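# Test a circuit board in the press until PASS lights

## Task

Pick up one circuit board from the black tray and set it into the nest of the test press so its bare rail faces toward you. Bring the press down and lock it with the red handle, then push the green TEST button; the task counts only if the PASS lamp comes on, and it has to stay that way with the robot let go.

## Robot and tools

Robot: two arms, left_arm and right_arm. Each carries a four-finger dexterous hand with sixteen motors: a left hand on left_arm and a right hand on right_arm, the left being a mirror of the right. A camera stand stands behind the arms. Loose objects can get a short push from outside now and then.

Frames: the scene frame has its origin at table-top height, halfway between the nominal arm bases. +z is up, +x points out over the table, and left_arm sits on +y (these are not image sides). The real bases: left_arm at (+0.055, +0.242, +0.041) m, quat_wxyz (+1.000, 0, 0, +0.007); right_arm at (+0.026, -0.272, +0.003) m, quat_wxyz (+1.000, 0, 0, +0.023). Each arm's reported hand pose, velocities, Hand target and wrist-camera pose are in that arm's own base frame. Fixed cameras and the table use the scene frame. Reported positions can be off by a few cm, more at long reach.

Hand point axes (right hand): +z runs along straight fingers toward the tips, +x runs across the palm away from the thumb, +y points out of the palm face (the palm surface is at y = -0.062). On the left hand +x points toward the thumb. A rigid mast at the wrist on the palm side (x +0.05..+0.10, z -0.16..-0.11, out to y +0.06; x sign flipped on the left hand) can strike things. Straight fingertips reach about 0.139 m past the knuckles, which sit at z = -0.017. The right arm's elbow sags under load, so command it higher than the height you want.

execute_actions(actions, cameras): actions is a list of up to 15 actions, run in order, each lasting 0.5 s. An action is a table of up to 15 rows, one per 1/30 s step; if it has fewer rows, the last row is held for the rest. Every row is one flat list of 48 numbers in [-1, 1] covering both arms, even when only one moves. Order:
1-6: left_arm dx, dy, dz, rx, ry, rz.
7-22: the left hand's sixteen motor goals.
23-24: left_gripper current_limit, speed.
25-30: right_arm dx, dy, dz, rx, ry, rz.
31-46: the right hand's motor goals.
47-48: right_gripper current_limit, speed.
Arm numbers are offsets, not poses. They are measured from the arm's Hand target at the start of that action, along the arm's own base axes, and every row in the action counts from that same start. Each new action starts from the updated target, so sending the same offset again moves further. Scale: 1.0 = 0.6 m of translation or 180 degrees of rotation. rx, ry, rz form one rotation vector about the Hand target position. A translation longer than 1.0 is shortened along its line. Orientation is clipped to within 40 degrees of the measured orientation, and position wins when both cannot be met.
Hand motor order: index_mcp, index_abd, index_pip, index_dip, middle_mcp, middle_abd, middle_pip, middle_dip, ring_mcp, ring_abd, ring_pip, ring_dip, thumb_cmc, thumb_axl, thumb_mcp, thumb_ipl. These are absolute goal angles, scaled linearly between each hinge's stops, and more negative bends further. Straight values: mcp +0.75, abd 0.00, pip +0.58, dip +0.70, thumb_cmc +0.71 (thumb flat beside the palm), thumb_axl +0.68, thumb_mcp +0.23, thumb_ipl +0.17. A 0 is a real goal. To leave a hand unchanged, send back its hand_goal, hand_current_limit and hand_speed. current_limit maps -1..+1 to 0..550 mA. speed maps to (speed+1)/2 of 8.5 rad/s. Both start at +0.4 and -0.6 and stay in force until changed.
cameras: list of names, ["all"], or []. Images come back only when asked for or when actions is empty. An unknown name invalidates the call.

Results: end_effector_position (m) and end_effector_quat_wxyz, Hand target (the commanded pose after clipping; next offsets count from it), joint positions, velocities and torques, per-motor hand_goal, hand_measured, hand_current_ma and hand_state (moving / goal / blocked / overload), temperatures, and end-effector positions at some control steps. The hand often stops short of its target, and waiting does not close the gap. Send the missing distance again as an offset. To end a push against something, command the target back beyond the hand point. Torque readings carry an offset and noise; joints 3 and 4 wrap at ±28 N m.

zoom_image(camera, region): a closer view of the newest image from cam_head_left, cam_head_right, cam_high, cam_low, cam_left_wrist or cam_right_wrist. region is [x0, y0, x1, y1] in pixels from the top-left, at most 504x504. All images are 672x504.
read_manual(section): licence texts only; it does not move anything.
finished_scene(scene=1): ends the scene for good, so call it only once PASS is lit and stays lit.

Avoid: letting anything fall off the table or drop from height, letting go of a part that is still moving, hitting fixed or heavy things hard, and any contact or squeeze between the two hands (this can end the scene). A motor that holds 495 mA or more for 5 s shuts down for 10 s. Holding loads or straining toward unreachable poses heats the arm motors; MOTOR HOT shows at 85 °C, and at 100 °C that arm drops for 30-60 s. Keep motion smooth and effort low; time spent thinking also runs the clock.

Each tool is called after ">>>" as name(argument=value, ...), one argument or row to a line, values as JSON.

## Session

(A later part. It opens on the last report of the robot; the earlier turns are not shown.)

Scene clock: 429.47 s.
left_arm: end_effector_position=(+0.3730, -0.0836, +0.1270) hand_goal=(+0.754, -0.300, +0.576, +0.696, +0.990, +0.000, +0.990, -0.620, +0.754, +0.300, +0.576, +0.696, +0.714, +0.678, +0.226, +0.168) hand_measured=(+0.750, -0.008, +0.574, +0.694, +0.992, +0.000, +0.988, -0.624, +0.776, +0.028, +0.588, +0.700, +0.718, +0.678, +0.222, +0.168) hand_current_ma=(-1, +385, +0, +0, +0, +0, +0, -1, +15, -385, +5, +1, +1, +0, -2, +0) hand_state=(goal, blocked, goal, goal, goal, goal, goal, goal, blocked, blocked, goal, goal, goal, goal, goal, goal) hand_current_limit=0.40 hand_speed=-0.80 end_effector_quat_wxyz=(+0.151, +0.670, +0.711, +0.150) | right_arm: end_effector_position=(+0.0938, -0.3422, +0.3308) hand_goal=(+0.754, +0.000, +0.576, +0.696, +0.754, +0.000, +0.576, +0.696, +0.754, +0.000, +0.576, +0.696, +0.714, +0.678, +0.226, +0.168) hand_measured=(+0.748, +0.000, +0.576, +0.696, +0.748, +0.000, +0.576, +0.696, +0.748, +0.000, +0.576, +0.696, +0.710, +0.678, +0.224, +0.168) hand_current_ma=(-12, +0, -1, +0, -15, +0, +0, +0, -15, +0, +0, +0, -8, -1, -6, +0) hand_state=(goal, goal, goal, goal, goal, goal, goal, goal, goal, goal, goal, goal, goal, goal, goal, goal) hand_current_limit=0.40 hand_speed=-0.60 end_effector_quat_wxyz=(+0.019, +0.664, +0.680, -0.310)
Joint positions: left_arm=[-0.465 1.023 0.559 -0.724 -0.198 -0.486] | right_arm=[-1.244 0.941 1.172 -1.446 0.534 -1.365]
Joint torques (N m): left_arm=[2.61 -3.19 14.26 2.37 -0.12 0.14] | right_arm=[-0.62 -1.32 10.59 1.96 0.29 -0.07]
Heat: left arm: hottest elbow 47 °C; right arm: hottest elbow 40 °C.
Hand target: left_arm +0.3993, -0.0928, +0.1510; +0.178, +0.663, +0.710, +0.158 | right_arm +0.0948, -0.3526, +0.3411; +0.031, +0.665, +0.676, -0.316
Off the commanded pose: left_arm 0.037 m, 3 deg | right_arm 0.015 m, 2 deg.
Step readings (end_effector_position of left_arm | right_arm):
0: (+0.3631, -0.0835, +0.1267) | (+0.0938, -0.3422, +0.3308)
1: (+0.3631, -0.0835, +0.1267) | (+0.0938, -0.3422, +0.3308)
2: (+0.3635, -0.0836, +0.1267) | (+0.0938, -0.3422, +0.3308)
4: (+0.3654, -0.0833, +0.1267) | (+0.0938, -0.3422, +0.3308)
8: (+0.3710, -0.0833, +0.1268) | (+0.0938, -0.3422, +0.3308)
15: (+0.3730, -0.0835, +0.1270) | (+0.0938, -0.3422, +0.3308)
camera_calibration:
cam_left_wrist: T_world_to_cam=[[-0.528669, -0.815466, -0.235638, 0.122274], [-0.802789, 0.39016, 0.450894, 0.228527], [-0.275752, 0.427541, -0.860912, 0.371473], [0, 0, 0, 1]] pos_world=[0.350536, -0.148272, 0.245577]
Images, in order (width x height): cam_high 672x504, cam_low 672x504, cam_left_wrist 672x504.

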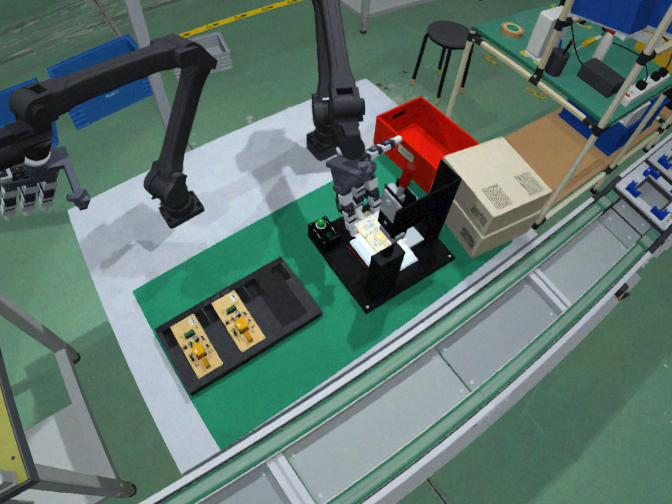

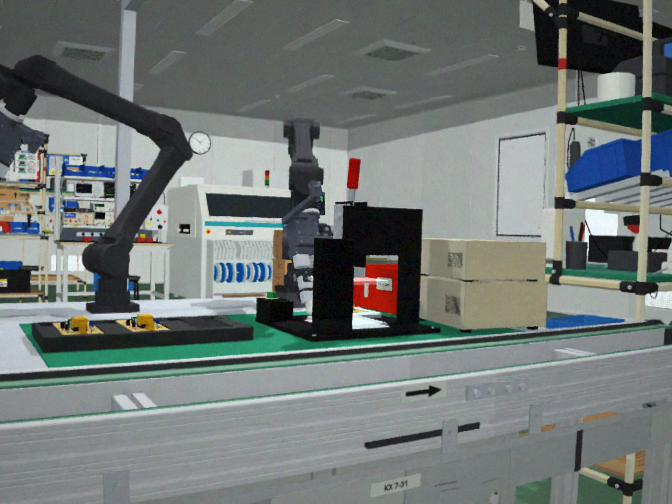

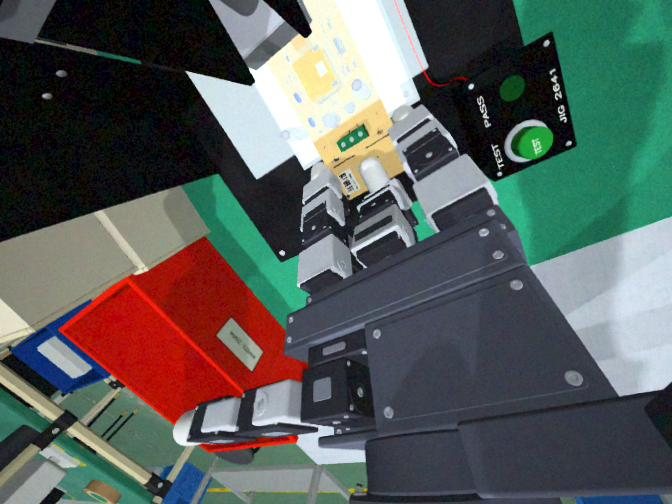

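>>> execute_actions(
  actions=[
    [[0,0,0,0,0,0,0.754,-0.3,0.576,0.696,0.99,0,0.99,-0.88,0.754,0.3,0.576,0.696,0.714,0.678,0.226,0.168,0.4,-0.8,0,0,0,0,0,0,0.754,0,0.576,0.696,0.754,0,0.576,0.696,0.754,0,0.576,0.696,0.714,0.678,0.226,0.168,0.4,-0.6]],
    [[0,0,0,0,0,0,0.754,0.0,0.576,0.696,0.99,0,0.99,-0.88,0.754,0.03,0.576,0.696,0.714,0.678,0.226,0.168,0.4,-0.8,0,0,0,0,0,0,0.754,0,0.576,0.696,0.754,0,0.576,0.696,0.754,0,0.576,0.696,0.714,0.678,0.226,0.168,0.4,-0.6]],
    [[0,0,0,0,0,0,0.754,0.06,0.576,0.696,0.99,0,0.99,-0.88,0.754,-0.04,0.576,0.696,0.714,0.678,0.226,0.168,0.4,-0.8,0,0,0,0,0,0,0.754,0,0.576,0.696,0.754,0,0.576,0.696,0.754,0,0.576,0.696,0.714,0.678,0.226,0.168,0.4,-0.6]],
  ],
  cameras=["cam_left_wrist","cam_high","cam_low"],
)

>>> zoom_image(
  camera="cam_left_wrist",
  region=[230, 0, 430, 200],
)

>>> zoom_image(
  camera="cam_low",
  region=[345, 295, 395, 330],
)

>>> zoom_image(
  camera="cam_high",
  region=[340, 200, 400, 260],
)

Scene clock: 433.77 s.
left_arm: end_effector_position=(+0.3732, -0.0842, +0.1261) hand_goal=(+0.754, +0.060, +0.576, +0.696, +0.990, +0.000, +0.990, -0.880, +0.754, -0.040, +0.576, +0.696, +0.714, +0.678, +0.226, +0.168) hand_measured=(+0.754, +0.056, +0.574, +0.694, +0.992, +0.000, +0.988, -0.876, +0.776, -0.014, +0.588, +0.700, +0.718, +0.678, +0.222, +0.168) hand_current_ma=(+0, +0, +0, +0, +0, +0, +0, +1, +15, +15, +5, +1, +1, +0, -2, +0) hand_state=(goal, goal, goal, goal, goal, goal, goal, goal, blocked, blocked, goal, goal, goal, goal, goal, goal) hand_current_limit=0.40 hand_speed=-0.80 end_effector_quat_wxyz=(+0.150, +0.671, +0.710, +0.150) | right_arm: end_effector_position=(+0.0938, -0.3422, +0.3308) hand_goal=(+0.754, +0.000, +0.576, +0.696, +0.754, +0.000, +0.576, +0.696, +0.754, +0.000, +0.576, +0.696, +0.714, +0.678, +0.226, +0.168) hand_measured=(+0.748, +0.000, +0.576, +0.696, +0.748, +0.000, +0.576, +0.696, +0.748, +0.000, +0.576, +0.696, +0.710, +0.678, +0.224, +0.168) hand_current_ma=(-12, +0, -1, +0, -15, +0, +0, +0, -15, +0, +0, +0, -8, -1, -6, +0) hand_state=(goal, goal, goal, goal, goal, goal, goal, goal, goal, goal, goal, goal, goal, goal, goal, goal) hand_current_limit=0.40 hand_speed=-0.60 end_effector_quat_wxyz=(+0.019, +0.664, +0.680, -0.310)
Joint positions: left_arm=[-0.465 1.026 0.559 -0.722 -0.197 -0.484] | right_arm=[-1.244 0.941 1.172 -1.446 0.534 -1.365]
Joint torques (N m): left_arm=[2.67 -3.49 14.26 2.29 -0.17 0.11] | right_arm=[-0.73 -1.26 10.61 1.92 0.3 -0.07]
Heat: left arm: hottest elbow 47 °C; right arm: hottest elbow 40 °C.
Hand target: left_arm +0.3993, -0.0929, +0.1510; +0.178, +0.663, +0.710, +0.158 | right_arm +0.0948, -0.3526, +0.3411; +0.031, +0.665, +0.676, -0.316
Off the commanded pose: left_arm 0.037 m, 3 deg | right_arm 0.015 m, 2 deg.
Step readings (end_effector_position of left_arm | right_arm):
0: (+0.3730, -0.0837, +0.1270) | (+0.0938, -0.3422, +0.3308)
1: (+0.3730, -0.0837, +0.1270) | (+0.0938, -0.3422, +0.3308)
2: (+0.3730, -0.0837, +0.1270) | (+0.0938, -0.3422, +0.3308)
4: (+0.3730, -0.0837, +0.1270) | (+0.0938, -0.3422, +0.3308)
8: (+0.3730, -0.0837, +0.1270) | (+0.0938, -0.3422, +0.3308)
15: (+0.3730, -0.0837, +0.1270) | (+0.0938, -0.3422, +0.3308)
16: (+0.3730, -0.0837, +0.1270) | (+0.0938, -0.3422, +0.3308)
17: (+0.3730, -0.0837, +0.1270) | (+0.0938, -0.3422, +0.3308)
19: (+0.3731, -0.0838, +0.1270) | (+0.0938, -0.3422, +0.3308)
23: (+0.3731, -0.0840, +0.1271) | (+0.0938, -0.3422, +0.3308)
30: (+0.3731, -0.0841, +0.1271) | (+0.0938, -0.3422, +0.3308)
31: (+0.3731, -0.0841, +0.1271) | (+0.0938, -0.3422, +0.3308)
32: (+0.3731, -0.0842, +0.1270) | (+0.0938, -0.3422, +0.3308)
34: (+0.3731, -0.0842, +0.1266) | (+0.0938, -0.3422, +0.3308)
38: (+0.3732, -0.0842, +0.1261) | (+0.0938, -0.3422, +0.3308)
45: (+0.3732, -0.0842, +0.1261) | (+0.0938, -0.3422, +0.3308)
camera_calibration:
cam_left_wrist: T_world_to_cam=[[-0.531608, -0.813745, -0.234971, 0.122854], [-0.800688, 0.392354, 0.452723, 0.228549], [-0.276209, 0.428809, -0.860134, 0.371196], [0, 0, 0, 1]] pos_world=[0.350835, -0.148872, 0.244676]
Images, in order (width x height): cam_high 672x504, cam_low 672x504, cam_left_wrist 672x504.

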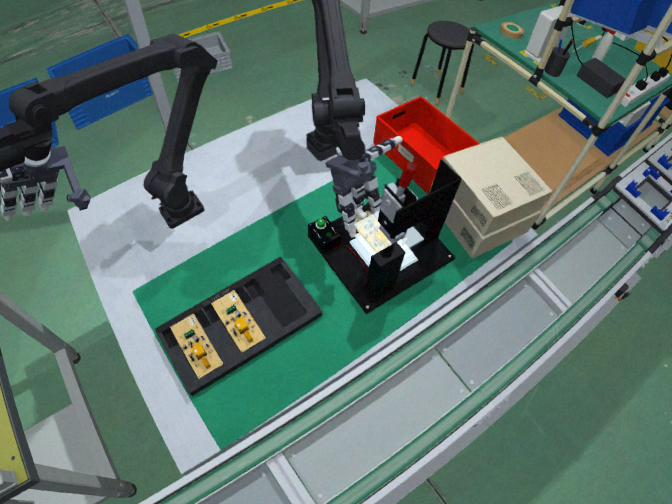

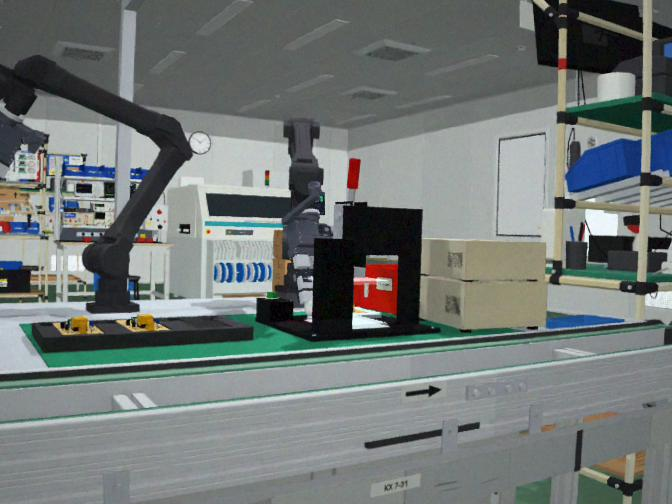

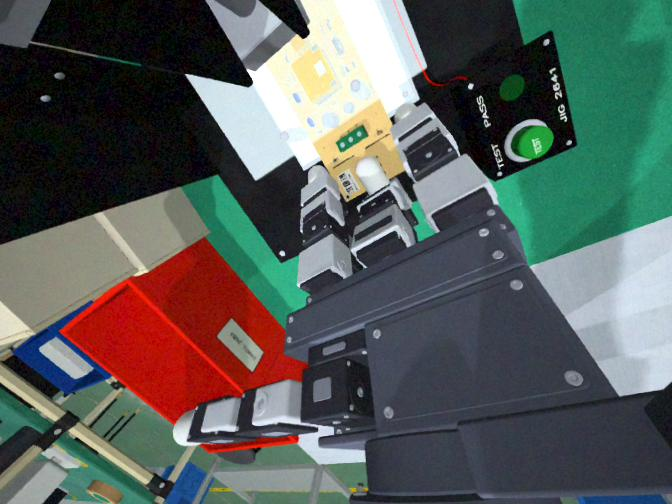

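Scaled by 2.520 from the camera's 672x504 image, which has a finer 960x720 frame.

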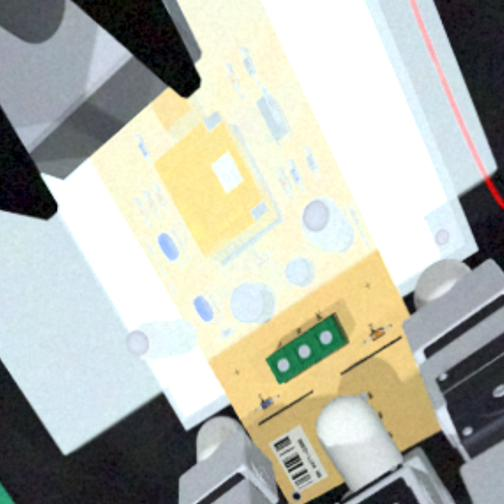

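Scaled by 10.080 from the camera's 672x504 image, which has a finer 960x720 frame.

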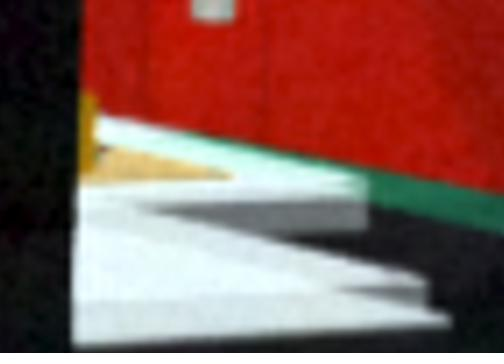

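Scaled by 8.400 from the camera's 672x504 image, which has a finer 960x720 frame.

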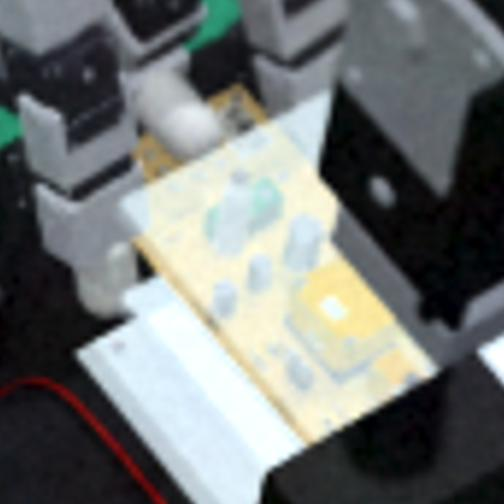

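>>> execute_actions(
  actions=[
    [[-0.006,0,0.04,0,0,0,0.754,0.06,0.576,0.696,0.99,0,0.99,-0.88,0.754,-0.06,0.576,0.696,0.714,0.678,0.226,0.168,0.4,-0.8,0,0,0,0,0,0,0.754,0,0.576,0.696,0.754,0,0.576,0.696,0.754,0,0.576,0.696,0.714,0.678,0.226,0.168,0.4,-0.6]],
    [[-0.03,0,0.04,0,0,0,0.754,0.06,0.576,0.696,0.99,0,0.99,-0.88,0.754,-0.06,0.576,0.696,0.714,0.678,0.226,0.168,0.4,-0.8,0,0,0,0,0,0,0.754,0,0.576,0.696,0.754,0,0.576,0.696,0.754,0,0.576,0.696,0.714,0.678,0.226,0.168,0.4,-0.6]],
  ],
  cameras=["cam_left_wrist","cam_high"],
)

>>> zoom_image(
  camera="cam_left_wrist",
  region=[230, 0, 430, 200],
)

>>> zoom_image(
  camera="cam_high",
  region=[340, 200, 400, 260],
)

Scene clock: 437.50 s.
left_arm: end_effector_position=(+0.3663, -0.0830, +0.1713) hand_goal=(+0.754, +0.060, +0.576, +0.696, +0.990, +0.000, +0.990, -0.880, +0.754, -0.060, +0.576, +0.696, +0.714, +0.678, +0.226, +0.168) hand_measured=(+0.754, +0.056, +0.574, +0.694, +0.992, +0.000, +0.988, -0.876, +0.762, -0.058, +0.580, +0.698, +0.718, +0.678, +0.222, +0.168) hand_current_ma=(+0, +0, +0, +0, +0, +0, +0, +1, +2, +0, +1, +0, +1, +0, -2, +0) hand_state=(goal, goal, goal, goal, goal, goal, goal, goal, goal, goal, goal, goal, goal, goal, goal, goal) hand_current_limit=0.40 hand_speed=-0.80 end_effector_quat_wxyz=(+0.155, +0.667, +0.713, +0.153) | right_arm: end_effector_position=(+0.0938, -0.3422, +0.3308) hand_goal=(+0.754, +0.000, +0.576, +0.696, +0.754, +0.000, +0.576, +0.696, +0.754, +0.000, +0.576, +0.696, +0.714, +0.678, +0.226, +0.168) hand_measured=(+0.748, +0.000, +0.576, +0.696, +0.748, +0.000, +0.576, +0.696, +0.748, +0.000, +0.576, +0.696, +0.710, +0.678, +0.224, +0.168) hand_current_ma=(-12, +0, -1, +0, -15, +0, +0, +0, -15, +0, +0, +0, -8, -1, -6, +0) hand_state=(goal, goal, goal, goal, goal, goal, goal, goal, goal, goal, goal, goal, goal, goal, goal, goal) hand_current_limit=0.40 hand_speed=-0.60 end_effector_quat_wxyz=(+0.019, +0.664, +0.680, -0.310)
Joint positions: left_arm=[-0.478 0.937 0.632 -0.876 -0.206 -0.503] | right_arm=[-1.244 0.941 1.172 -1.446 0.534 -1.365]
Joint torques (N m): left_arm=[0.91 -4.78 14.27 1.2 -0.37 0.01] | right_arm=[-0.73 -1.03 10.59 1.94 0.3 -0.07]
Heat: left arm: hottest elbow 47 °C; right arm: hottest elbow 40 °C.
Hand target: left_arm +0.3777, -0.0928, +0.1990; +0.178, +0.663, +0.710, +0.158 | right_arm +0.0948, -0.3526, +0.3411; +0.031, +0.665, +0.676, -0.316
Off the commanded pose: left_arm 0.032 m, 3 deg | right_arm 0.015 m, 2 deg.
Step readings (end_effector_position of left_arm | right_arm):
0: (+0.3732, -0.0842, +0.1261) | (+0.0938, -0.3422, +0.3308)
1: (+0.3732, -0.0842, +0.1261) | (+0.0938, -0.3422, +0.3308)
2: (+0.3734, -0.0843, +0.1264) | (+0.0938, -0.3422, +0.3308)
4: (+0.3735, -0.0844, +0.1282) | (+0.0938, -0.3422, +0.3308)
8: (+0.3754, -0.0855, +0.1347) | (+0.0938, -0.3422, +0.3308)
15: (+0.3758, -0.0857, +0.1384) | (+0.0938, -0.3422, +0.3308)
16: (+0.3758, -0.0858, +0.1388) | (+0.0938, -0.3422, +0.3308)
17: (+0.3751, -0.0853, +0.1392) | (+0.0938, -0.3422, +0.3308)
19: (+0.3722, -0.0833, +0.1437) | (+0.0938, -0.3422, +0.3308)
23: (+0.3679, -0.0816, +0.1603) | (+0.0938, -0.3422, +0.3308)
30: (+0.3673, -0.0834, +0.1720) | (+0.0938, -0.3422, +0.3308)
camera_calibration:
cam_left_wrist: T_world_to_cam=[[-0.522387, -0.818852, -0.237895, 0.127486], [-0.808889, 0.387583, 0.442129, 0.206438], [-0.269834, 0.423393, -0.864828, 0.405657], [0, 0, 0, 1]] pos_world=[0.343043, -0.147372, 0.28988]
Images, in order (width x height): cam_high 672x504, cam_left_wrist 672x504.

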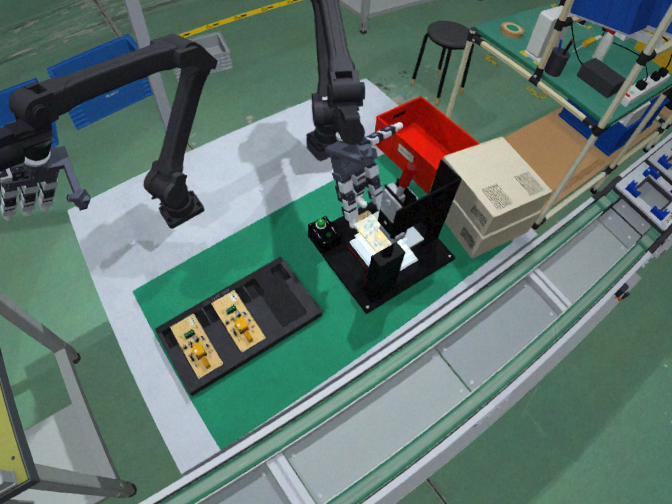

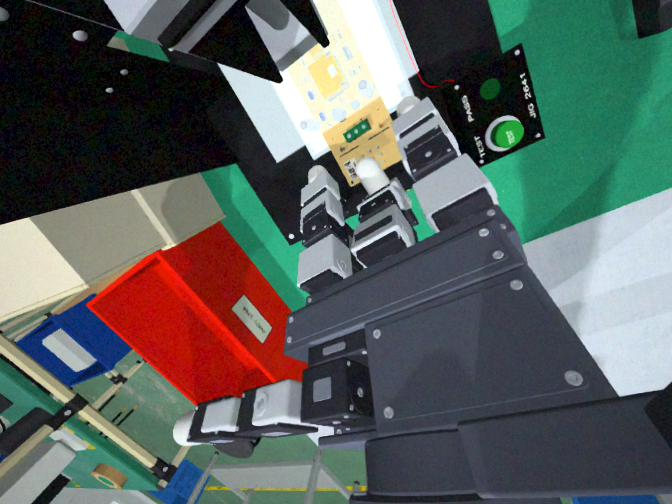

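Scaled by 2.520 from the camera's 672x504 image, which has a finer 960x720 frame.

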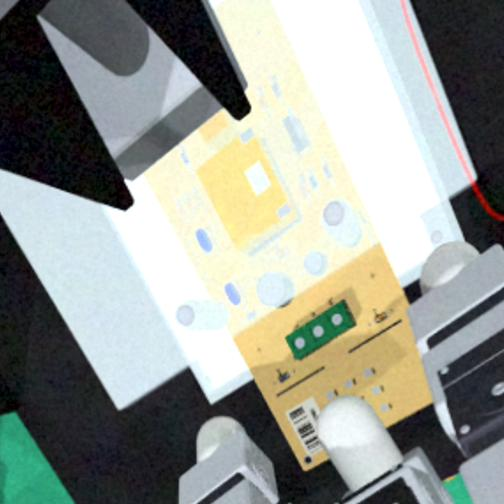

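Scaled by 8.400 from the camera's 672x504 image, which has a finer 960x720 frame.

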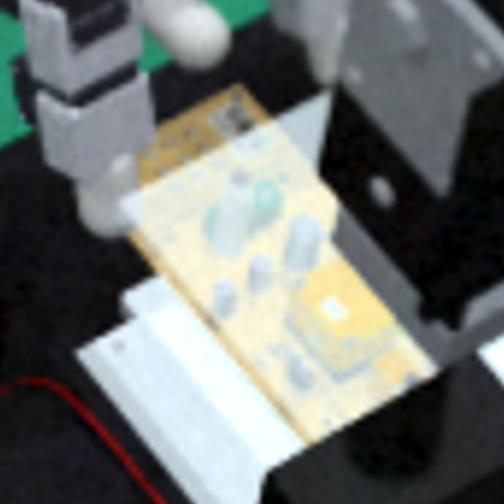

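>>> execute_actions(
  actions=[
    [[-0.055,0.008,0,0.0068,0.008,0,0.754,0.06,0.576,0.696,0.85,0,0.78,-0.2,0.754,-0.06,0.576,0.696,0.714,0.678,0.226,0.168,0.4,-0.6,0,0,0,0,0,0,0.754,0,0.576,0.696,0.754,0,0.576,0.696,0.754,0,0.576,0.696,0.714,0.678,0.226,0.168,0.4,-0.6]],
    [[-0.062,0.009,-0.04,0.0067,0.0081,0,0.754,0.0,0.576,0.696,0.754,0,0.576,0.696,0.754,0.0,0.576,0.696,0.714,0.678,0.226,0.168,0.4,-0.6,0,0,0,0,0,0,0.754,0,0.576,0.696,0.754,0,0.576,0.696,0.754,0,0.576,0.696,0.714,0.678,0.226,0.168,0.4,-0.6]],
  ],
  cameras=["cam_left_wrist","cam_high"],
)

>>> zoom_image(
  camera="cam_left_wrist",
  region=[230, 0, 430, 200],
)

>>> zoom_image(
  camera="cam_high",
  region=[330, 190, 400, 260],
)

Scene clock: 441.13 s.
left_arm: end_effector_position=(+0.3142, -0.0837, +0.1798) hand_goal=(+0.754, +0.000, +0.576, +0.696, +0.754, +0.000, +0.576, +0.696, +0.754, +0.000, +0.576, +0.696, +0.714, +0.678, +0.226, +0.168) hand_measured=(+0.756, +0.004, +0.574, +0.694, +0.760, +0.000, +0.580, +0.694, +0.760, -0.004, +0.580, +0.698, +0.718, +0.678, +0.222, +0.168) hand_current_ma=(+0, +0, +0, +0, +2, +0, +1, +0, +1, +0, +1, +0, +1, +0, -2, +0) hand_state=(goal, goal, goal, goal, goal, goal, goal, goal, goal, goal, goal, goal, goal, goal, goal, goal) hand_current_limit=0.40 hand_speed=-0.60 end_effector_quat_wxyz=(+0.150, +0.668, +0.711, +0.158) | right_arm: end_effector_position=(+0.0938, -0.3422, +0.3308) hand_goal=(+0.754, +0.000, +0.576, +0.696, +0.754, +0.000, +0.576, +0.696, +0.754, +0.000, +0.576, +0.696, +0.714, +0.678, +0.226, +0.168) hand_measured=(+0.748, +0.000, +0.576, +0.696, +0.748, +0.000, +0.576, +0.696, +0.748, +0.000, +0.576, +0.696, +0.710, +0.678, +0.224, +0.168) hand_current_ma=(-12, +0, -1, +0, -15, +0, +0, +0, -15, +0, +0, +0, -8, -1, -6, +0) hand_state=(goal, goal, goal, goal, goal, goal, goal, goal, goal, goal, goal, goal, goal, goal, goal, goal) hand_current_limit=0.40 hand_speed=-0.60 end_effector_quat_wxyz=(+0.019, +0.664, +0.680, -0.310)
Joint positions: left_arm=[-0.608 0.783 0.584 -1.017 -0.265 -0.623] | right_arm=[-1.244 0.941 1.172 -1.446 0.534 -1.365]
Joint torques (N m): left_arm=[0.91 -3.25 9.02 1.09 -0.45 0] | right_arm=[-0.67 -0.91 10.62 1.94 0.29 -0.09]
Heat: left arm: hottest elbow 47 °C; right arm: hottest elbow 41 °C.
Hand target: left_arm +0.3074, -0.0826, +0.1750; +0.146, +0.670, +0.711, +0.156 | right_arm +0.0948, -0.3526, +0.3411; +0.031, +0.665, +0.676, -0.316
Off the commanded pose: left_arm 0.008 m, 1 deg | right_arm 0.015 m, 2 deg.
Step readings (end_effector_position of left_arm | right_arm):
0: (+0.3662, -0.0829, +0.1712) | (+0.0938, -0.3422, +0.3308)
1: (+0.3661, -0.0828, +0.1712) | (+0.0938, -0.3422, +0.3308)
2: (+0.3648, -0.0823, +0.1711) | (+0.0938, -0.3422, +0.3308)
4: (+0.3595, -0.0818, +0.1721) | (+0.0938, -0.3422, +0.3308)
8: (+0.3489, -0.0841, +0.1818) | (+0.0938, -0.3422, +0.3308)
15: (+0.3430, -0.0838, +0.1864) | (+0.0938, -0.3422, +0.3308)
16: (+0.3426, -0.0837, +0.1863) | (+0.0938, -0.3422, +0.3308)
17: (+0.3419, -0.0833, +0.1866) | (+0.0938, -0.3422, +0.3308)
19: (+0.3380, -0.0839, +0.1872) | (+0.0938, -0.3422, +0.3308)
23: (+0.3233, -0.0854, +0.1835) | (+0.0938, -0.3422, +0.3308)
30: (+0.3151, -0.0844, +0.1801) | (+0.0938, -0.3422, +0.3308)
camera_calibration:
cam_left_wrist: T_world_to_cam=[[-0.522456, -0.815337, -0.249531, 0.1041], [-0.808746, 0.381138, 0.447954, 0.15924], [-0.270128, 0.435844, -0.858529, 0.39933], [0, 0, 0, 1]] pos_world=[0.291043, -0.149862, 0.29748]
Images, in order (width x height): cam_high 672x504, cam_left_wrist 672x504.

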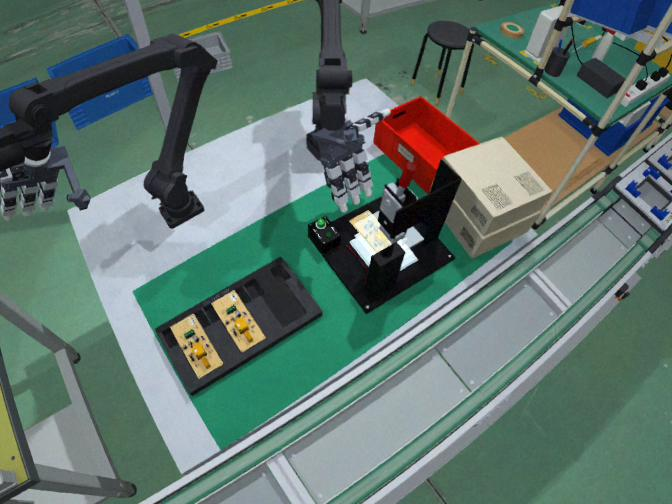

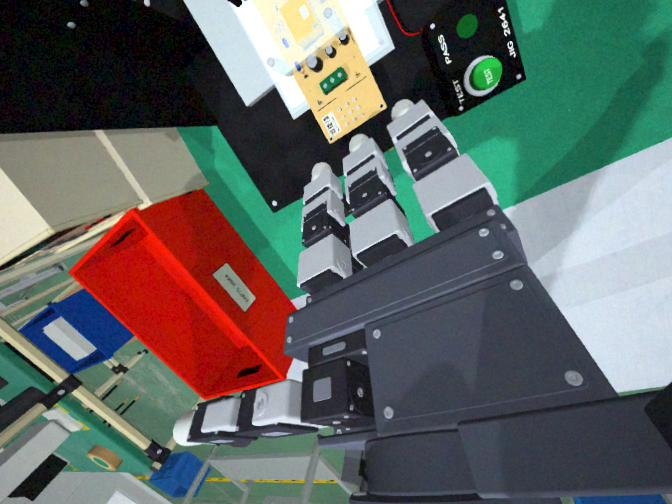

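Scaled by 2.520 from the camera's 672x504 image, which has a finer 960x720 frame.

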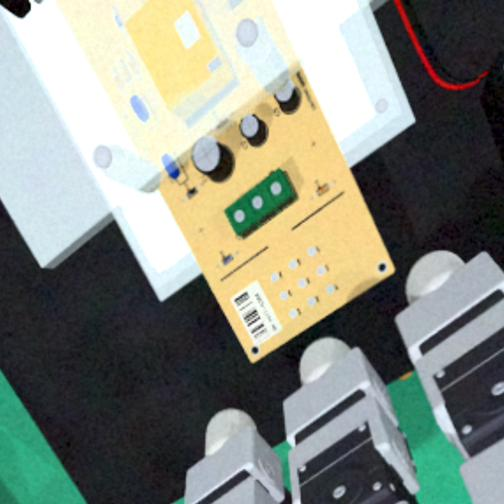

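Scaled by 7.200 from the camera's 672x504 image, which has a finer 960x720 frame.

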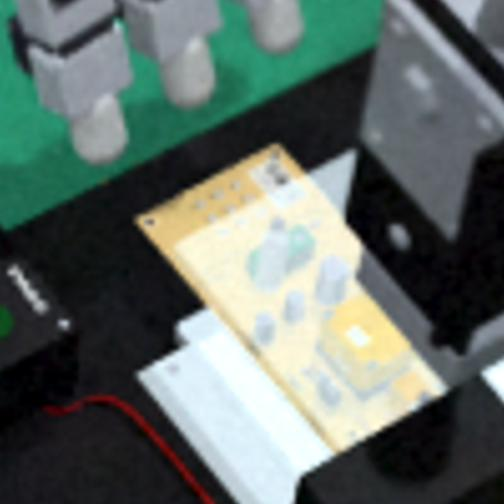

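>>> zoom_image(
  camera="cam_left_wrist",
  region=[265, 50, 325, 110],
)

>>> zoom_image(
  camera="cam_left_wrist",
  region=[335, 20, 395, 80],
)

Scaled by 8.400 from the camera's 672x504 image, which has a finer 960x720 frame.

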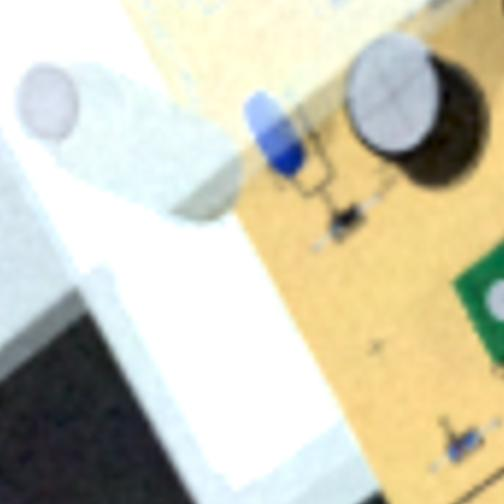

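Scaled by 8.400 from the camera's 672x504 image, which has a finer 960x720 frame.

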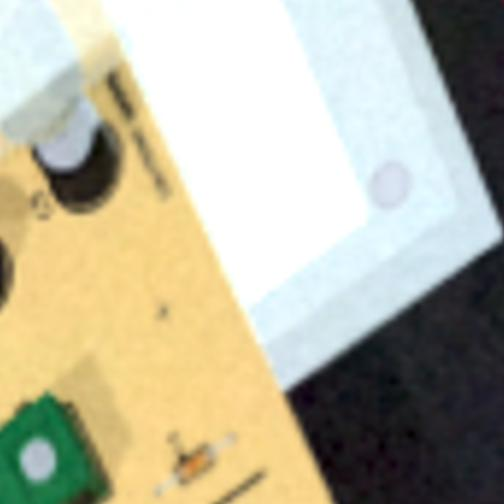

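>>> execute_actions(
  actions=[
    [[-0.012,0,-0.05,0,0,0,0.754,0,0.576,0.696,0.754,0,0.576,0.696,0.754,0.0,0.576,0.696,0.714,0.678,0.226,0.168,0.4,-0.6,0,0,0,0,0,0,0.754,0,0.576,0.696,0.754,0,0.576,0.696,0.754,0,0.576,0.696,0.714,0.678,0.226,0.168,0.4,-0.6]],
    [[0,0,-0.024,0,0,0,0.754,0.0,0.576,0.696,0.754,0,0.576,0.696,0.754,0.0,0.576,0.696,0.714,0.678,0.226,0.168,0.4,-0.6,0,0,0,0,0,0,0.754,0,0.576,0.696,0.754,0,0.576,0.696,0.754,0,0.576,0.696,0.714,0.678,0.226,0.168,0.4,-0.6]],
  ],
  cameras=["cam_left_wrist"],
)

>>> zoom_image(
  camera="cam_left_wrist",
  region=[260, 20, 440, 200],
)

Scene clock: 448.03 s.
left_arm: end_effector_position=(+0.3026, -0.0812, +0.1399) hand_goal=(+0.754, +0.000, +0.576, +0.696, +0.754, +0.000, +0.576, +0.696, +0.754, +0.000, +0.576, +0.696, +0.714, +0.678, +0.226, +0.168) hand_measured=(+0.756, +0.004, +0.574, +0.694, +0.760, +0.000, +0.580, +0.694, +0.760, -0.004, +0.580, +0.698, +0.718, +0.678, +0.222, +0.168) hand_current_ma=(+0, +0, +0, +0, +2, +0, +1, +0, +1, +0, +1, +0, +1, +0, -2, +0) hand_state=(goal, goal, goal, goal, goal, goal, goal, goal, goal, goal, goal, goal, goal, goal, goal, goal) hand_current_limit=0.40 hand_speed=-0.60 end_effector_quat_wxyz=(+0.153, +0.667, +0.712, +0.158) | right_arm: end_effector_position=(+0.0938, -0.3422, +0.3308) hand_goal=(+0.754, +0.000, +0.576, +0.696, +0.754, +0.000, +0.576, +0.696, +0.754, +0.000, +0.576, +0.696, +0.714, +0.678, +0.226, +0.168) hand_measured=(+0.748, +0.000, +0.576, +0.696, +0.748, +0.000, +0.576, +0.696, +0.748, +0.000, +0.576, +0.696, +0.710, +0.678, +0.224, +0.168) hand_current_ma=(-12, +0, -1, +0, -15, +0, +0, +0, -15, +0, +0, +0, -8, -1, -6, +0) hand_state=(goal, goal, goal, goal, goal, goal, goal, goal, goal, goal, goal, goal, goal, goal, goal, goal) hand_current_limit=0.40 hand_speed=-0.60 end_effector_quat_wxyz=(+0.019, +0.664, +0.680, -0.310)
Joint positions: left_arm=[-0.631 0.78 0.473 -0.911 -0.273 -0.646] | right_arm=[-1.244 0.941 1.172 -1.446 0.534 -1.365]
Joint torques (N m): left_arm=[0.91 -0.38 8.84 1.99 -0.46 -0.02] | right_arm=[-0.67 -1.03 10.63 1.92 0.31 -0.08]
Heat: left arm: hottest elbow 46 °C; right arm: hottest elbow 41 °C.
Hand target: left_arm +0.3002, -0.0826, +0.1306; +0.146, +0.670, +0.711, +0.156 | right_arm +0.0948, -0.3526, +0.3411; +0.031, +0.665, +0.676, -0.316
Off the commanded pose: left_arm 0.010 m, 1 deg | right_arm 0.015 m, 2 deg.
Step readings (end_effector_position of left_arm | right_arm):
0: (+0.3142, -0.0837, +0.1798) | (+0.0938, -0.3422, +0.3308)
1: (+0.3140, -0.0835, +0.1794) | (+0.0938, -0.3422, +0.3308)
2: (+0.3136, -0.0832, +0.1783) | (+0.0938, -0.3422, +0.3308)
4: (+0.3113, -0.0829, +0.1715) | (+0.0938, -0.3422, +0.3308)
8: (+0.3026, -0.0805, +0.1513) | (+0.0938, -0.3422, +0.3308)
15: (+0.3018, -0.0806, +0.1476) | (+0.0938, -0.3422, +0.3308)
16: (+0.3020, -0.0806, +0.1478) | (+0.0938, -0.3422, +0.3308)
17: (+0.3023, -0.0809, +0.1477) | (+0.0938, -0.3422, +0.3308)
19: (+0.3033, -0.0817, +0.1467) | (+0.0938, -0.3422, +0.3308)
23: (+0.3024, -0.0811, +0.1413) | (+0.0938, -0.3422, +0.3308)
30: (+0.3024, -0.0810, +0.1397) | (+0.0938, -0.3422, +0.3308)
camera_calibration:
cam_left_wrist: T_world_to_cam=[[-0.52114, -0.816495, -0.248496, 0.0895653], [-0.810689, 0.382542, 0.443221, 0.168147], [-0.266828, 0.432433, -0.861281, 0.359988], [0, 0, 0, 1]] pos_world=[0.279046, -0.146864, 0.257781]
Images, in order (width x height): cam_left_wrist 672x504.

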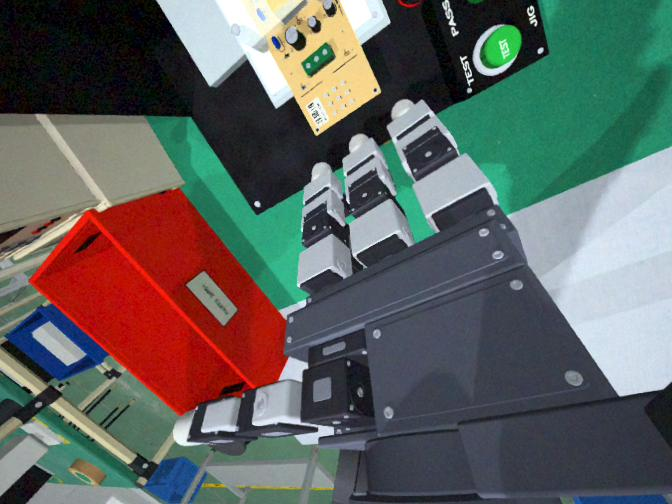

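Scaled by 2.800 from the camera's 672x504 image, which has a finer 960x720 frame.

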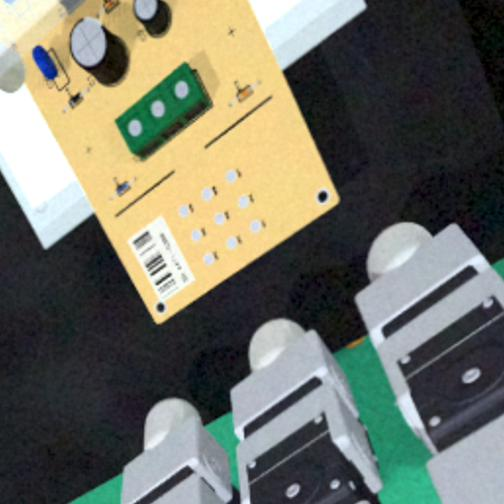

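>>> execute_actions(
  actions=[
    [[0,-0.004,-0.01,0,0,0,0.754,0,0.576,0.696,0.754,0,0.576,0.696,0.754,0.0,0.576,0.696,0.714,0.678,0.226,0.168,0.4,-0.6,0,0,0,0,0,0,0.754,0,0.576,0.696,0.754,0,0.576,0.696,0.754,0,0.576,0.696,0.714,0.678,0.226,0.168,0.4,-0.6]],
    [[0.037,-0.018,0.051,-0.0135,-0.0161,0,0.754,0.0,0.576,0.696,0.754,0,0.576,0.696,0.754,0.0,0.576,0.696,0.714,0.678,0.226,0.168,0.4,-0.6,0,0,0,0,0,0,0.754,0,0.576,0.696,0.754,0,0.576,0.696,0.754,0,0.576,0.696,0.714,0.678,0.226,0.168,0.4,-0.6]],
  ],
)

Scene clock: 451.40 s.
left_arm: end_effector_position=(+0.3050, -0.0864, +0.1333) hand_goal=(+0.754, +0.000, +0.576, +0.696, +0.754, +0.000, +0.576, +0.696, +0.754, +0.000, +0.576, +0.696, +0.714, +0.678, +0.226, +0.168) hand_measured=(+0.756, +0.004, +0.574, +0.694, +0.760, +0.000, +0.580, +0.694, +0.760, -0.004, +0.580, +0.698, +0.718, +0.678, +0.222, +0.168) hand_current_ma=(+0, +0, +0, +0, +2, +0, +1, +0, +1, +0, +1, +0, +1, +0, -2, +0) hand_state=(goal, goal, goal, goal, goal, goal, goal, goal, goal, goal, goal, goal, goal, goal, goal, goal) hand_current_limit=0.40 hand_speed=-0.60 end_effector_quat_wxyz=(+0.156, +0.668, +0.710, +0.156) | right_arm: end_effector_position=(+0.0938, -0.3422, +0.3308) hand_goal=(+0.754, +0.000, +0.576, +0.696, +0.754, +0.000, +0.576, +0.696, +0.754, +0.000, +0.576, +0.696, +0.714, +0.678, +0.226, +0.168) hand_measured=(+0.748, +0.000, +0.576, +0.696, +0.748, +0.000, +0.576, +0.696, +0.748, +0.000, +0.576, +0.696, +0.710, +0.678, +0.224, +0.168) hand_current_ma=(-12, +0, -1, +0, -15, +0, +0, +0, -15, +0, +0, +0, -8, -1, -6, +0) hand_state=(goal, goal, goal, goal, goal, goal, goal, goal, goal, goal, goal, goal, goal, goal, goal, goal) hand_current_limit=0.40 hand_speed=-0.60 end_effector_quat_wxyz=(+0.019, +0.664, +0.680, -0.310)
Joint positions: left_arm=[-0.64 0.802 0.463 -0.873 -0.27 -0.652] | right_arm=[-1.244 0.941 1.172 -1.446 0.534 -1.365]
Joint torques (N m): left_arm=[2.61 -0.44 14.01 1.95 -0.27 0.21] | right_arm=[-0.73 -1.08 10.62 1.94 0.3 -0.08]
Heat: left arm: hottest elbow 46 °C; right arm: hottest elbow 41 °C.
Hand target: left_arm +0.3224, -0.0958, +0.1551; +0.178, +0.663, +0.710, +0.158 | right_arm +0.0948, -0.3526, +0.3411; +0.031, +0.665, +0.676, -0.316
Off the commanded pose: left_arm 0.030 m, 3 deg | right_arm 0.015 m, 2 deg.
Step readings (end_effector_position of left_arm | right_arm):
0: (+0.3026, -0.0812, +0.1399) | (+0.0938, -0.3422, +0.3308)
1: (+0.3027, -0.0812, +0.1400) | (+0.0938, -0.3422, +0.3308)
2: (+0.3029, -0.0813, +0.1401) | (+0.0938, -0.3422, +0.3308)
4: (+0.3034, -0.0822, +0.1396) | (+0.0938, -0.3422, +0.3308)
8: (+0.3028, -0.0838, +0.1361) | (+0.0938, -0.3422, +0.3308)
15: (+0.3028, -0.0837, +0.1343) | (+0.0938, -0.3422, +0.3308)
16: (+0.3028, -0.0838, +0.1344) | (+0.0938, -0.3422, +0.3308)
17: (+0.3030, -0.0839, +0.1344) | (+0.0938, -0.3422, +0.3308)
19: (+0.3035, -0.0847, +0.1343) | (+0.0938, -0.3422, +0.3308)
23: (+0.3044, -0.0860, +0.1335) | (+0.0938, -0.3422, +0.3308)
30: (+0.3049, -0.0863, +0.1333) | (+0.0938, -0.3422, +0.3308)

>>> execute_actions(
  actions=[
    [[0.016,0.007,0,0,0,0,0.754,0,0.576,0.696,0.754,0,0.576,0.696,0.754,0.0,0.576,0.696,0.714,0.678,0.226,0.168,0.4,-0.6,0,0,0,0,0,0,0.754,0,0.576,0.696,0.754,0,0.576,0.696,0.754,0,0.576,0.696,0.714,0.678,0.226,0.168,0.4,-0.6]],
    [[0.014,0.0,0.0,0,0,0,0.754,0.0,0.576,0.696,0.754,0,0.576,0.696,0.754,0.0,0.576,0.696,0.714,0.678,0.226,0.168,0.4,-0.6,0,0,0,0,0,0,0.754,0,0.576,0.696,0.754,0,0.576,0.696,0.754,0,0.576,0.696,0.714,0.678,0.226,0.168,0.4,-0.6]],
  ],
  cameras=["cam_left_wrist"],
)

>>> zoom_image(
  camera="cam_left_wrist",
  region=[260, 20, 440, 200],
)

Scene clock: 454.03 s.
left_arm: end_effector_position=(+0.3201, -0.0825, +0.1312) hand_goal=(+0.754, +0.000, +0.576, +0.696, +0.754, +0.000, +0.576, +0.696, +0.754, +0.000, +0.576, +0.696, +0.714, +0.678, +0.226, +0.168) hand_measured=(+0.756, +0.004, +0.574, +0.694, +0.760, +0.000, +0.580, +0.694, +0.760, -0.004, +0.580, +0.698, +0.718, +0.678, +0.222, +0.168) hand_current_ma=(+0, +0, +0, +0, +2, +0, +1, +0, +1, +0, +1, +0, +1, +0, -2, +0) hand_state=(goal, goal, goal, goal, goal, goal, goal, goal, goal, goal, goal, goal, goal, goal, goal, goal) hand_current_limit=0.40 hand_speed=-0.60 end_effector_quat_wxyz=(+0.155, +0.669, +0.710, +0.154) | right_arm: end_effector_position=(+0.0938, -0.3422, +0.3308) hand_goal=(+0.754, +0.000, +0.576, +0.696, +0.754, +0.000, +0.576, +0.696, +0.754, +0.000, +0.576, +0.696, +0.714, +0.678, +0.226, +0.168) hand_measured=(+0.748, +0.000, +0.576, +0.696, +0.748, +0.000, +0.576, +0.696, +0.748, +0.000, +0.576, +0.696, +0.710, +0.678, +0.224, +0.168) hand_current_ma=(-12, +0, -1, +0, -15, +0, +0, +0, -15, +0, +0, +0, -8, -1, -6, +0) hand_state=(goal, goal, goal, goal, goal, goal, goal, goal, goal, goal, goal, goal, goal, goal, goal, goal) hand_current_limit=0.40 hand_speed=-0.60 end_effector_quat_wxyz=(+0.019, +0.664, +0.680, -0.310)
Joint positions: left_arm=[-0.578 0.844 0.477 -0.834 -0.245 -0.592] | right_arm=[-1.244 0.941 1.172 -1.446 0.534 -1.365]
Joint torques (N m): left_arm=[2.9 -1.08 14.31 2.07 -0.25 0.14] | right_arm=[-0.62 -1.2 10.61 1.96 0.29 -0.08]
Heat: left arm: hottest elbow 46 °C; right arm: hottest elbow 41 °C.
Hand target: left_arm +0.3404, -0.0916, +0.1552; +0.178, +0.663, +0.710, +0.158 | right_arm +0.0948, -0.3526, +0.3411; +0.031, +0.665, +0.676, -0.316
Off the commanded pose: left_arm 0.033 m, 3 deg | right_arm 0.015 m, 2 deg.
Step readings (end_effector_position of left_arm | right_arm):
0: (+0.3050, -0.0864, +0.1333) | (+0.0938, -0.3422, +0.3308)
1: (+0.3051, -0.0863, +0.1333) | (+0.0938, -0.3422, +0.3308)
2: (+0.3054, -0.0863, +0.1331) | (+0.0938, -0.3422, +0.3308)
4: (+0.3069, -0.0855, +0.1324) | (+0.0938, -0.3422, +0.3308)
8: (+0.3100, -0.0811, +0.1308) | (+0.0938, -0.3422, +0.3308)
15: (+0.3114, -0.0810, +0.1301) | (+0.0938, -0.3422, +0.3308)
16: (+0.3116, -0.0811, +0.1301) | (+0.0938, -0.3422, +0.3308)
17: (+0.3119, -0.0812, +0.1301) | (+0.0938, -0.3422, +0.3308)
19: (+0.3136, -0.0816, +0.1301) | (+0.0938, -0.3422, +0.3308)
23: (+0.3179, -0.0815, +0.1311) | (+0.0938, -0.3422, +0.3308)
30: (+0.3199, -0.0824, +0.1314) | (+0.0938, -0.3422, +0.3308)
camera_calibration:
cam_left_wrist: T_world_to_cam=[[-0.526604, -0.815294, -0.240798, 0.0962424], [-0.807235, 0.390743, 0.442371, 0.186355], [-0.266573, 0.427335, -0.8639, 0.357614], [0, 0, 0, 1]] pos_world=[0.296444, -0.147172, 0.24968]
Images, in order (width x height): cam_left_wrist 672x504.

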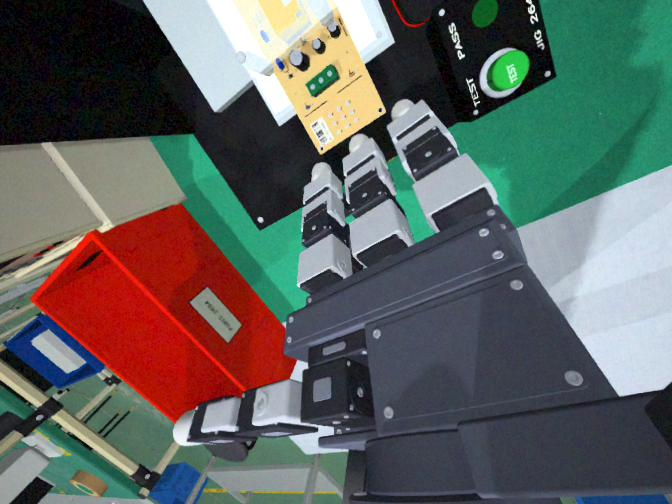

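Scaled by 2.800 from the camera's 672x504 image, which has a finer 960x720 frame.

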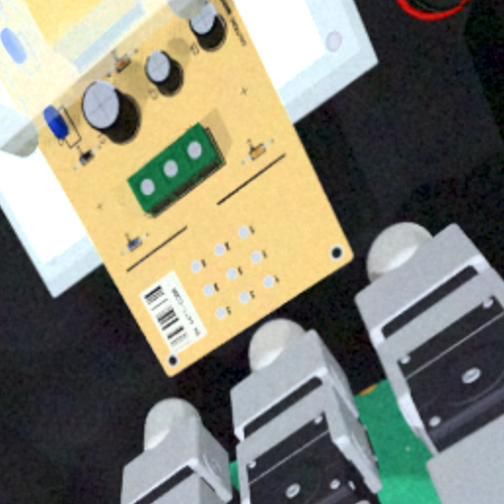

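>>> execute_actions(
  actions=[
    [[0.014,-0.001,0.001,0,0,0,0.754,0,0.576,0.696,0.754,0,0.576,0.696,0.754,0.0,0.576,0.696,0.714,0.678,0.226,0.168,0.4,-0.6,0,0,0,0,0,0,0.754,0,0.576,0.696,0.754,0,0.576,0.696,0.754,0,0.576,0.696,0.714,0.678,0.226,0.168,0.4,-0.6]],
  ],
  cameras=["cam_left_wrist","cam_low"],
)

>>> zoom_image(
  camera="cam_left_wrist",
  region=[240, 0, 440, 200],
)

>>> zoom_image(
  camera="cam_low",
  region=[345, 295, 395, 330],
)

Scene clock: 456.27 s.
left_arm: end_effector_position=(+0.3270, -0.0830, +0.1310) hand_goal=(+0.754, +0.000, +0.576, +0.696, +0.754, +0.000, +0.576, +0.696, +0.754, +0.000, +0.576, +0.696, +0.714, +0.678, +0.226, +0.168) hand_measured=(+0.756, +0.004, +0.574, +0.694, +0.760, +0.000, +0.580, +0.694, +0.760, -0.004, +0.580, +0.698, +0.718, +0.678, +0.222, +0.168) hand_current_ma=(+0, +0, +0, +0, +2, +0, +1, +0, +1, +0, +1, +0, +1, +0, -2, +0) hand_state=(goal, goal, goal, goal, goal, goal, goal, goal, goal, goal, goal, goal, goal, goal, goal, goal) hand_current_limit=0.40 hand_speed=-0.60 end_effector_quat_wxyz=(+0.153, +0.670, +0.710, +0.153) | right_arm: end_effector_position=(+0.0938, -0.3422, +0.3308) hand_goal=(+0.754, +0.000, +0.576, +0.696, +0.754, +0.000, +0.576, +0.696, +0.754, +0.000, +0.576, +0.696, +0.714, +0.678, +0.226, +0.168) hand_measured=(+0.748, +0.000, +0.576, +0.696, +0.748, +0.000, +0.576, +0.696, +0.748, +0.000, +0.576, +0.696, +0.710, +0.678, +0.224, +0.168) hand_current_ma=(-12, +0, -1, +0, -15, +0, +0, +0, -15, +0, +0, +0, -8, -1, -6, +0) hand_state=(goal, goal, goal, goal, goal, goal, goal, goal, goal, goal, goal, goal, goal, goal, goal, goal) hand_current_limit=0.40 hand_speed=-0.60 end_effector_quat_wxyz=(+0.019, +0.664, +0.680, -0.310)
Joint positions: left_arm=[-0.561 0.869 0.489 -0.82 -0.237 -0.576] | right_arm=[-1.244 0.941 1.172 -1.446 0.534 -1.365]
Joint torques (N m): left_arm=[2.73 -1.32 14.42 2.06 -0.25 0.19] | right_arm=[-0.62 -1.26 10.58 1.95 0.3 -0.07]
Heat: left arm: hottest elbow 46 °C; right arm: hottest elbow 41 °C.
Hand target: left_arm +0.3489, -0.0922, +0.1557; +0.178, +0.663, +0.710, +0.158 | right_arm +0.0948, -0.3526, +0.3411; +0.031, +0.665, +0.676, -0.316
Off the commanded pose: left_arm 0.034 m, 3 deg | right_arm 0.015 m, 2 deg.
Step readings (end_effector_position of left_arm | right_arm):
0: (+0.3202, -0.0826, +0.1313) | (+0.0938, -0.3422, +0.3308)
1: (+0.3202, -0.0826, +0.1313) | (+0.0938, -0.3422, +0.3308)
2: (+0.3204, -0.0827, +0.1311) | (+0.0938, -0.3422, +0.3308)
4: (+0.3218, -0.0827, +0.1310) | (+0.0938, -0.3422, +0.3308)
8: (+0.3256, -0.0823, +0.1311) | (+0.0938, -0.3422, +0.3308)
15: (+0.3269, -0.0829, +0.1310) | (+0.0938, -0.3422, +0.3308)
camera_calibration:
cam_left_wrist: T_world_to_cam=[[-0.527882, -0.81486, -0.239466, 0.0997256], [-0.805411, 0.390801, 0.445632, 0.191215], [-0.269544, 0.42811, -0.862594, 0.360204], [0, 0, 0, 1]] pos_world=[0.303741, -0.147672, 0.249379]
Images, in order (width x height): cam_low 672x504, cam_left_wrist 672x504.

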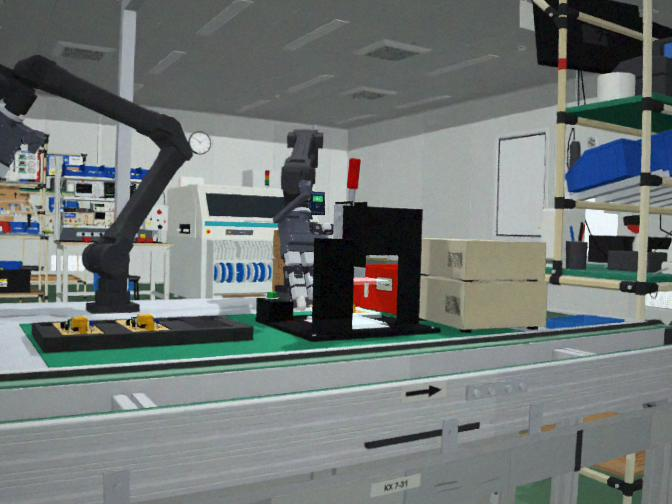

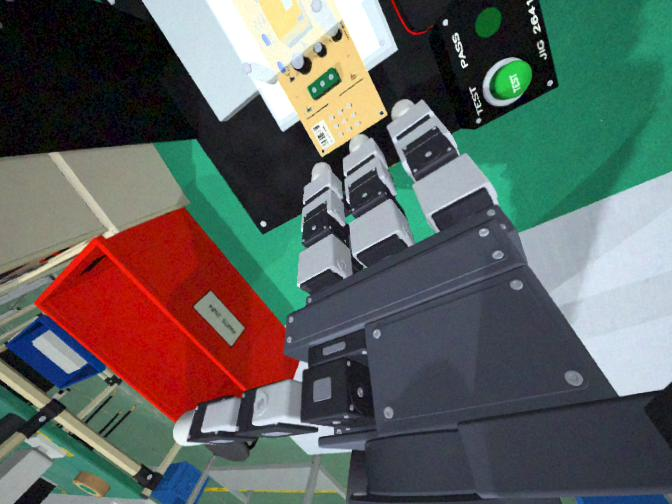

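Scaled by 2.520 from the camera's 672x504 image, which has a finer 960x720 frame.

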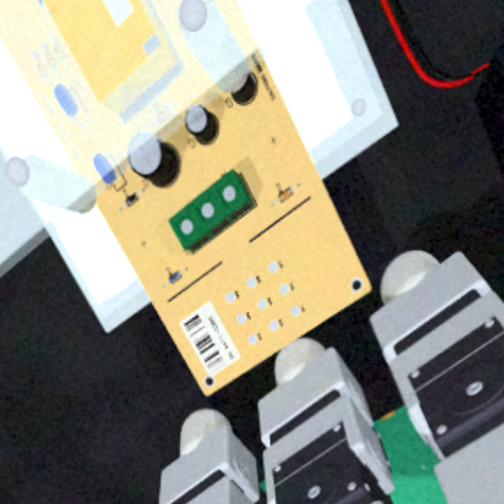

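Scaled by 10.080 from the camera's 672x504 image, which has a finer 960x720 frame.

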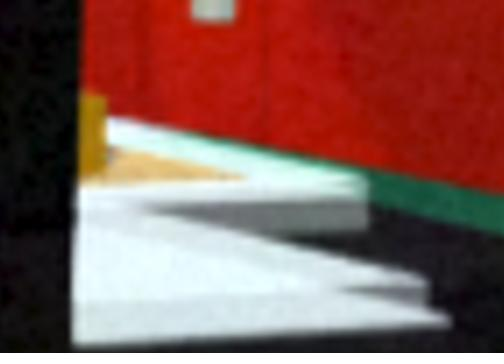

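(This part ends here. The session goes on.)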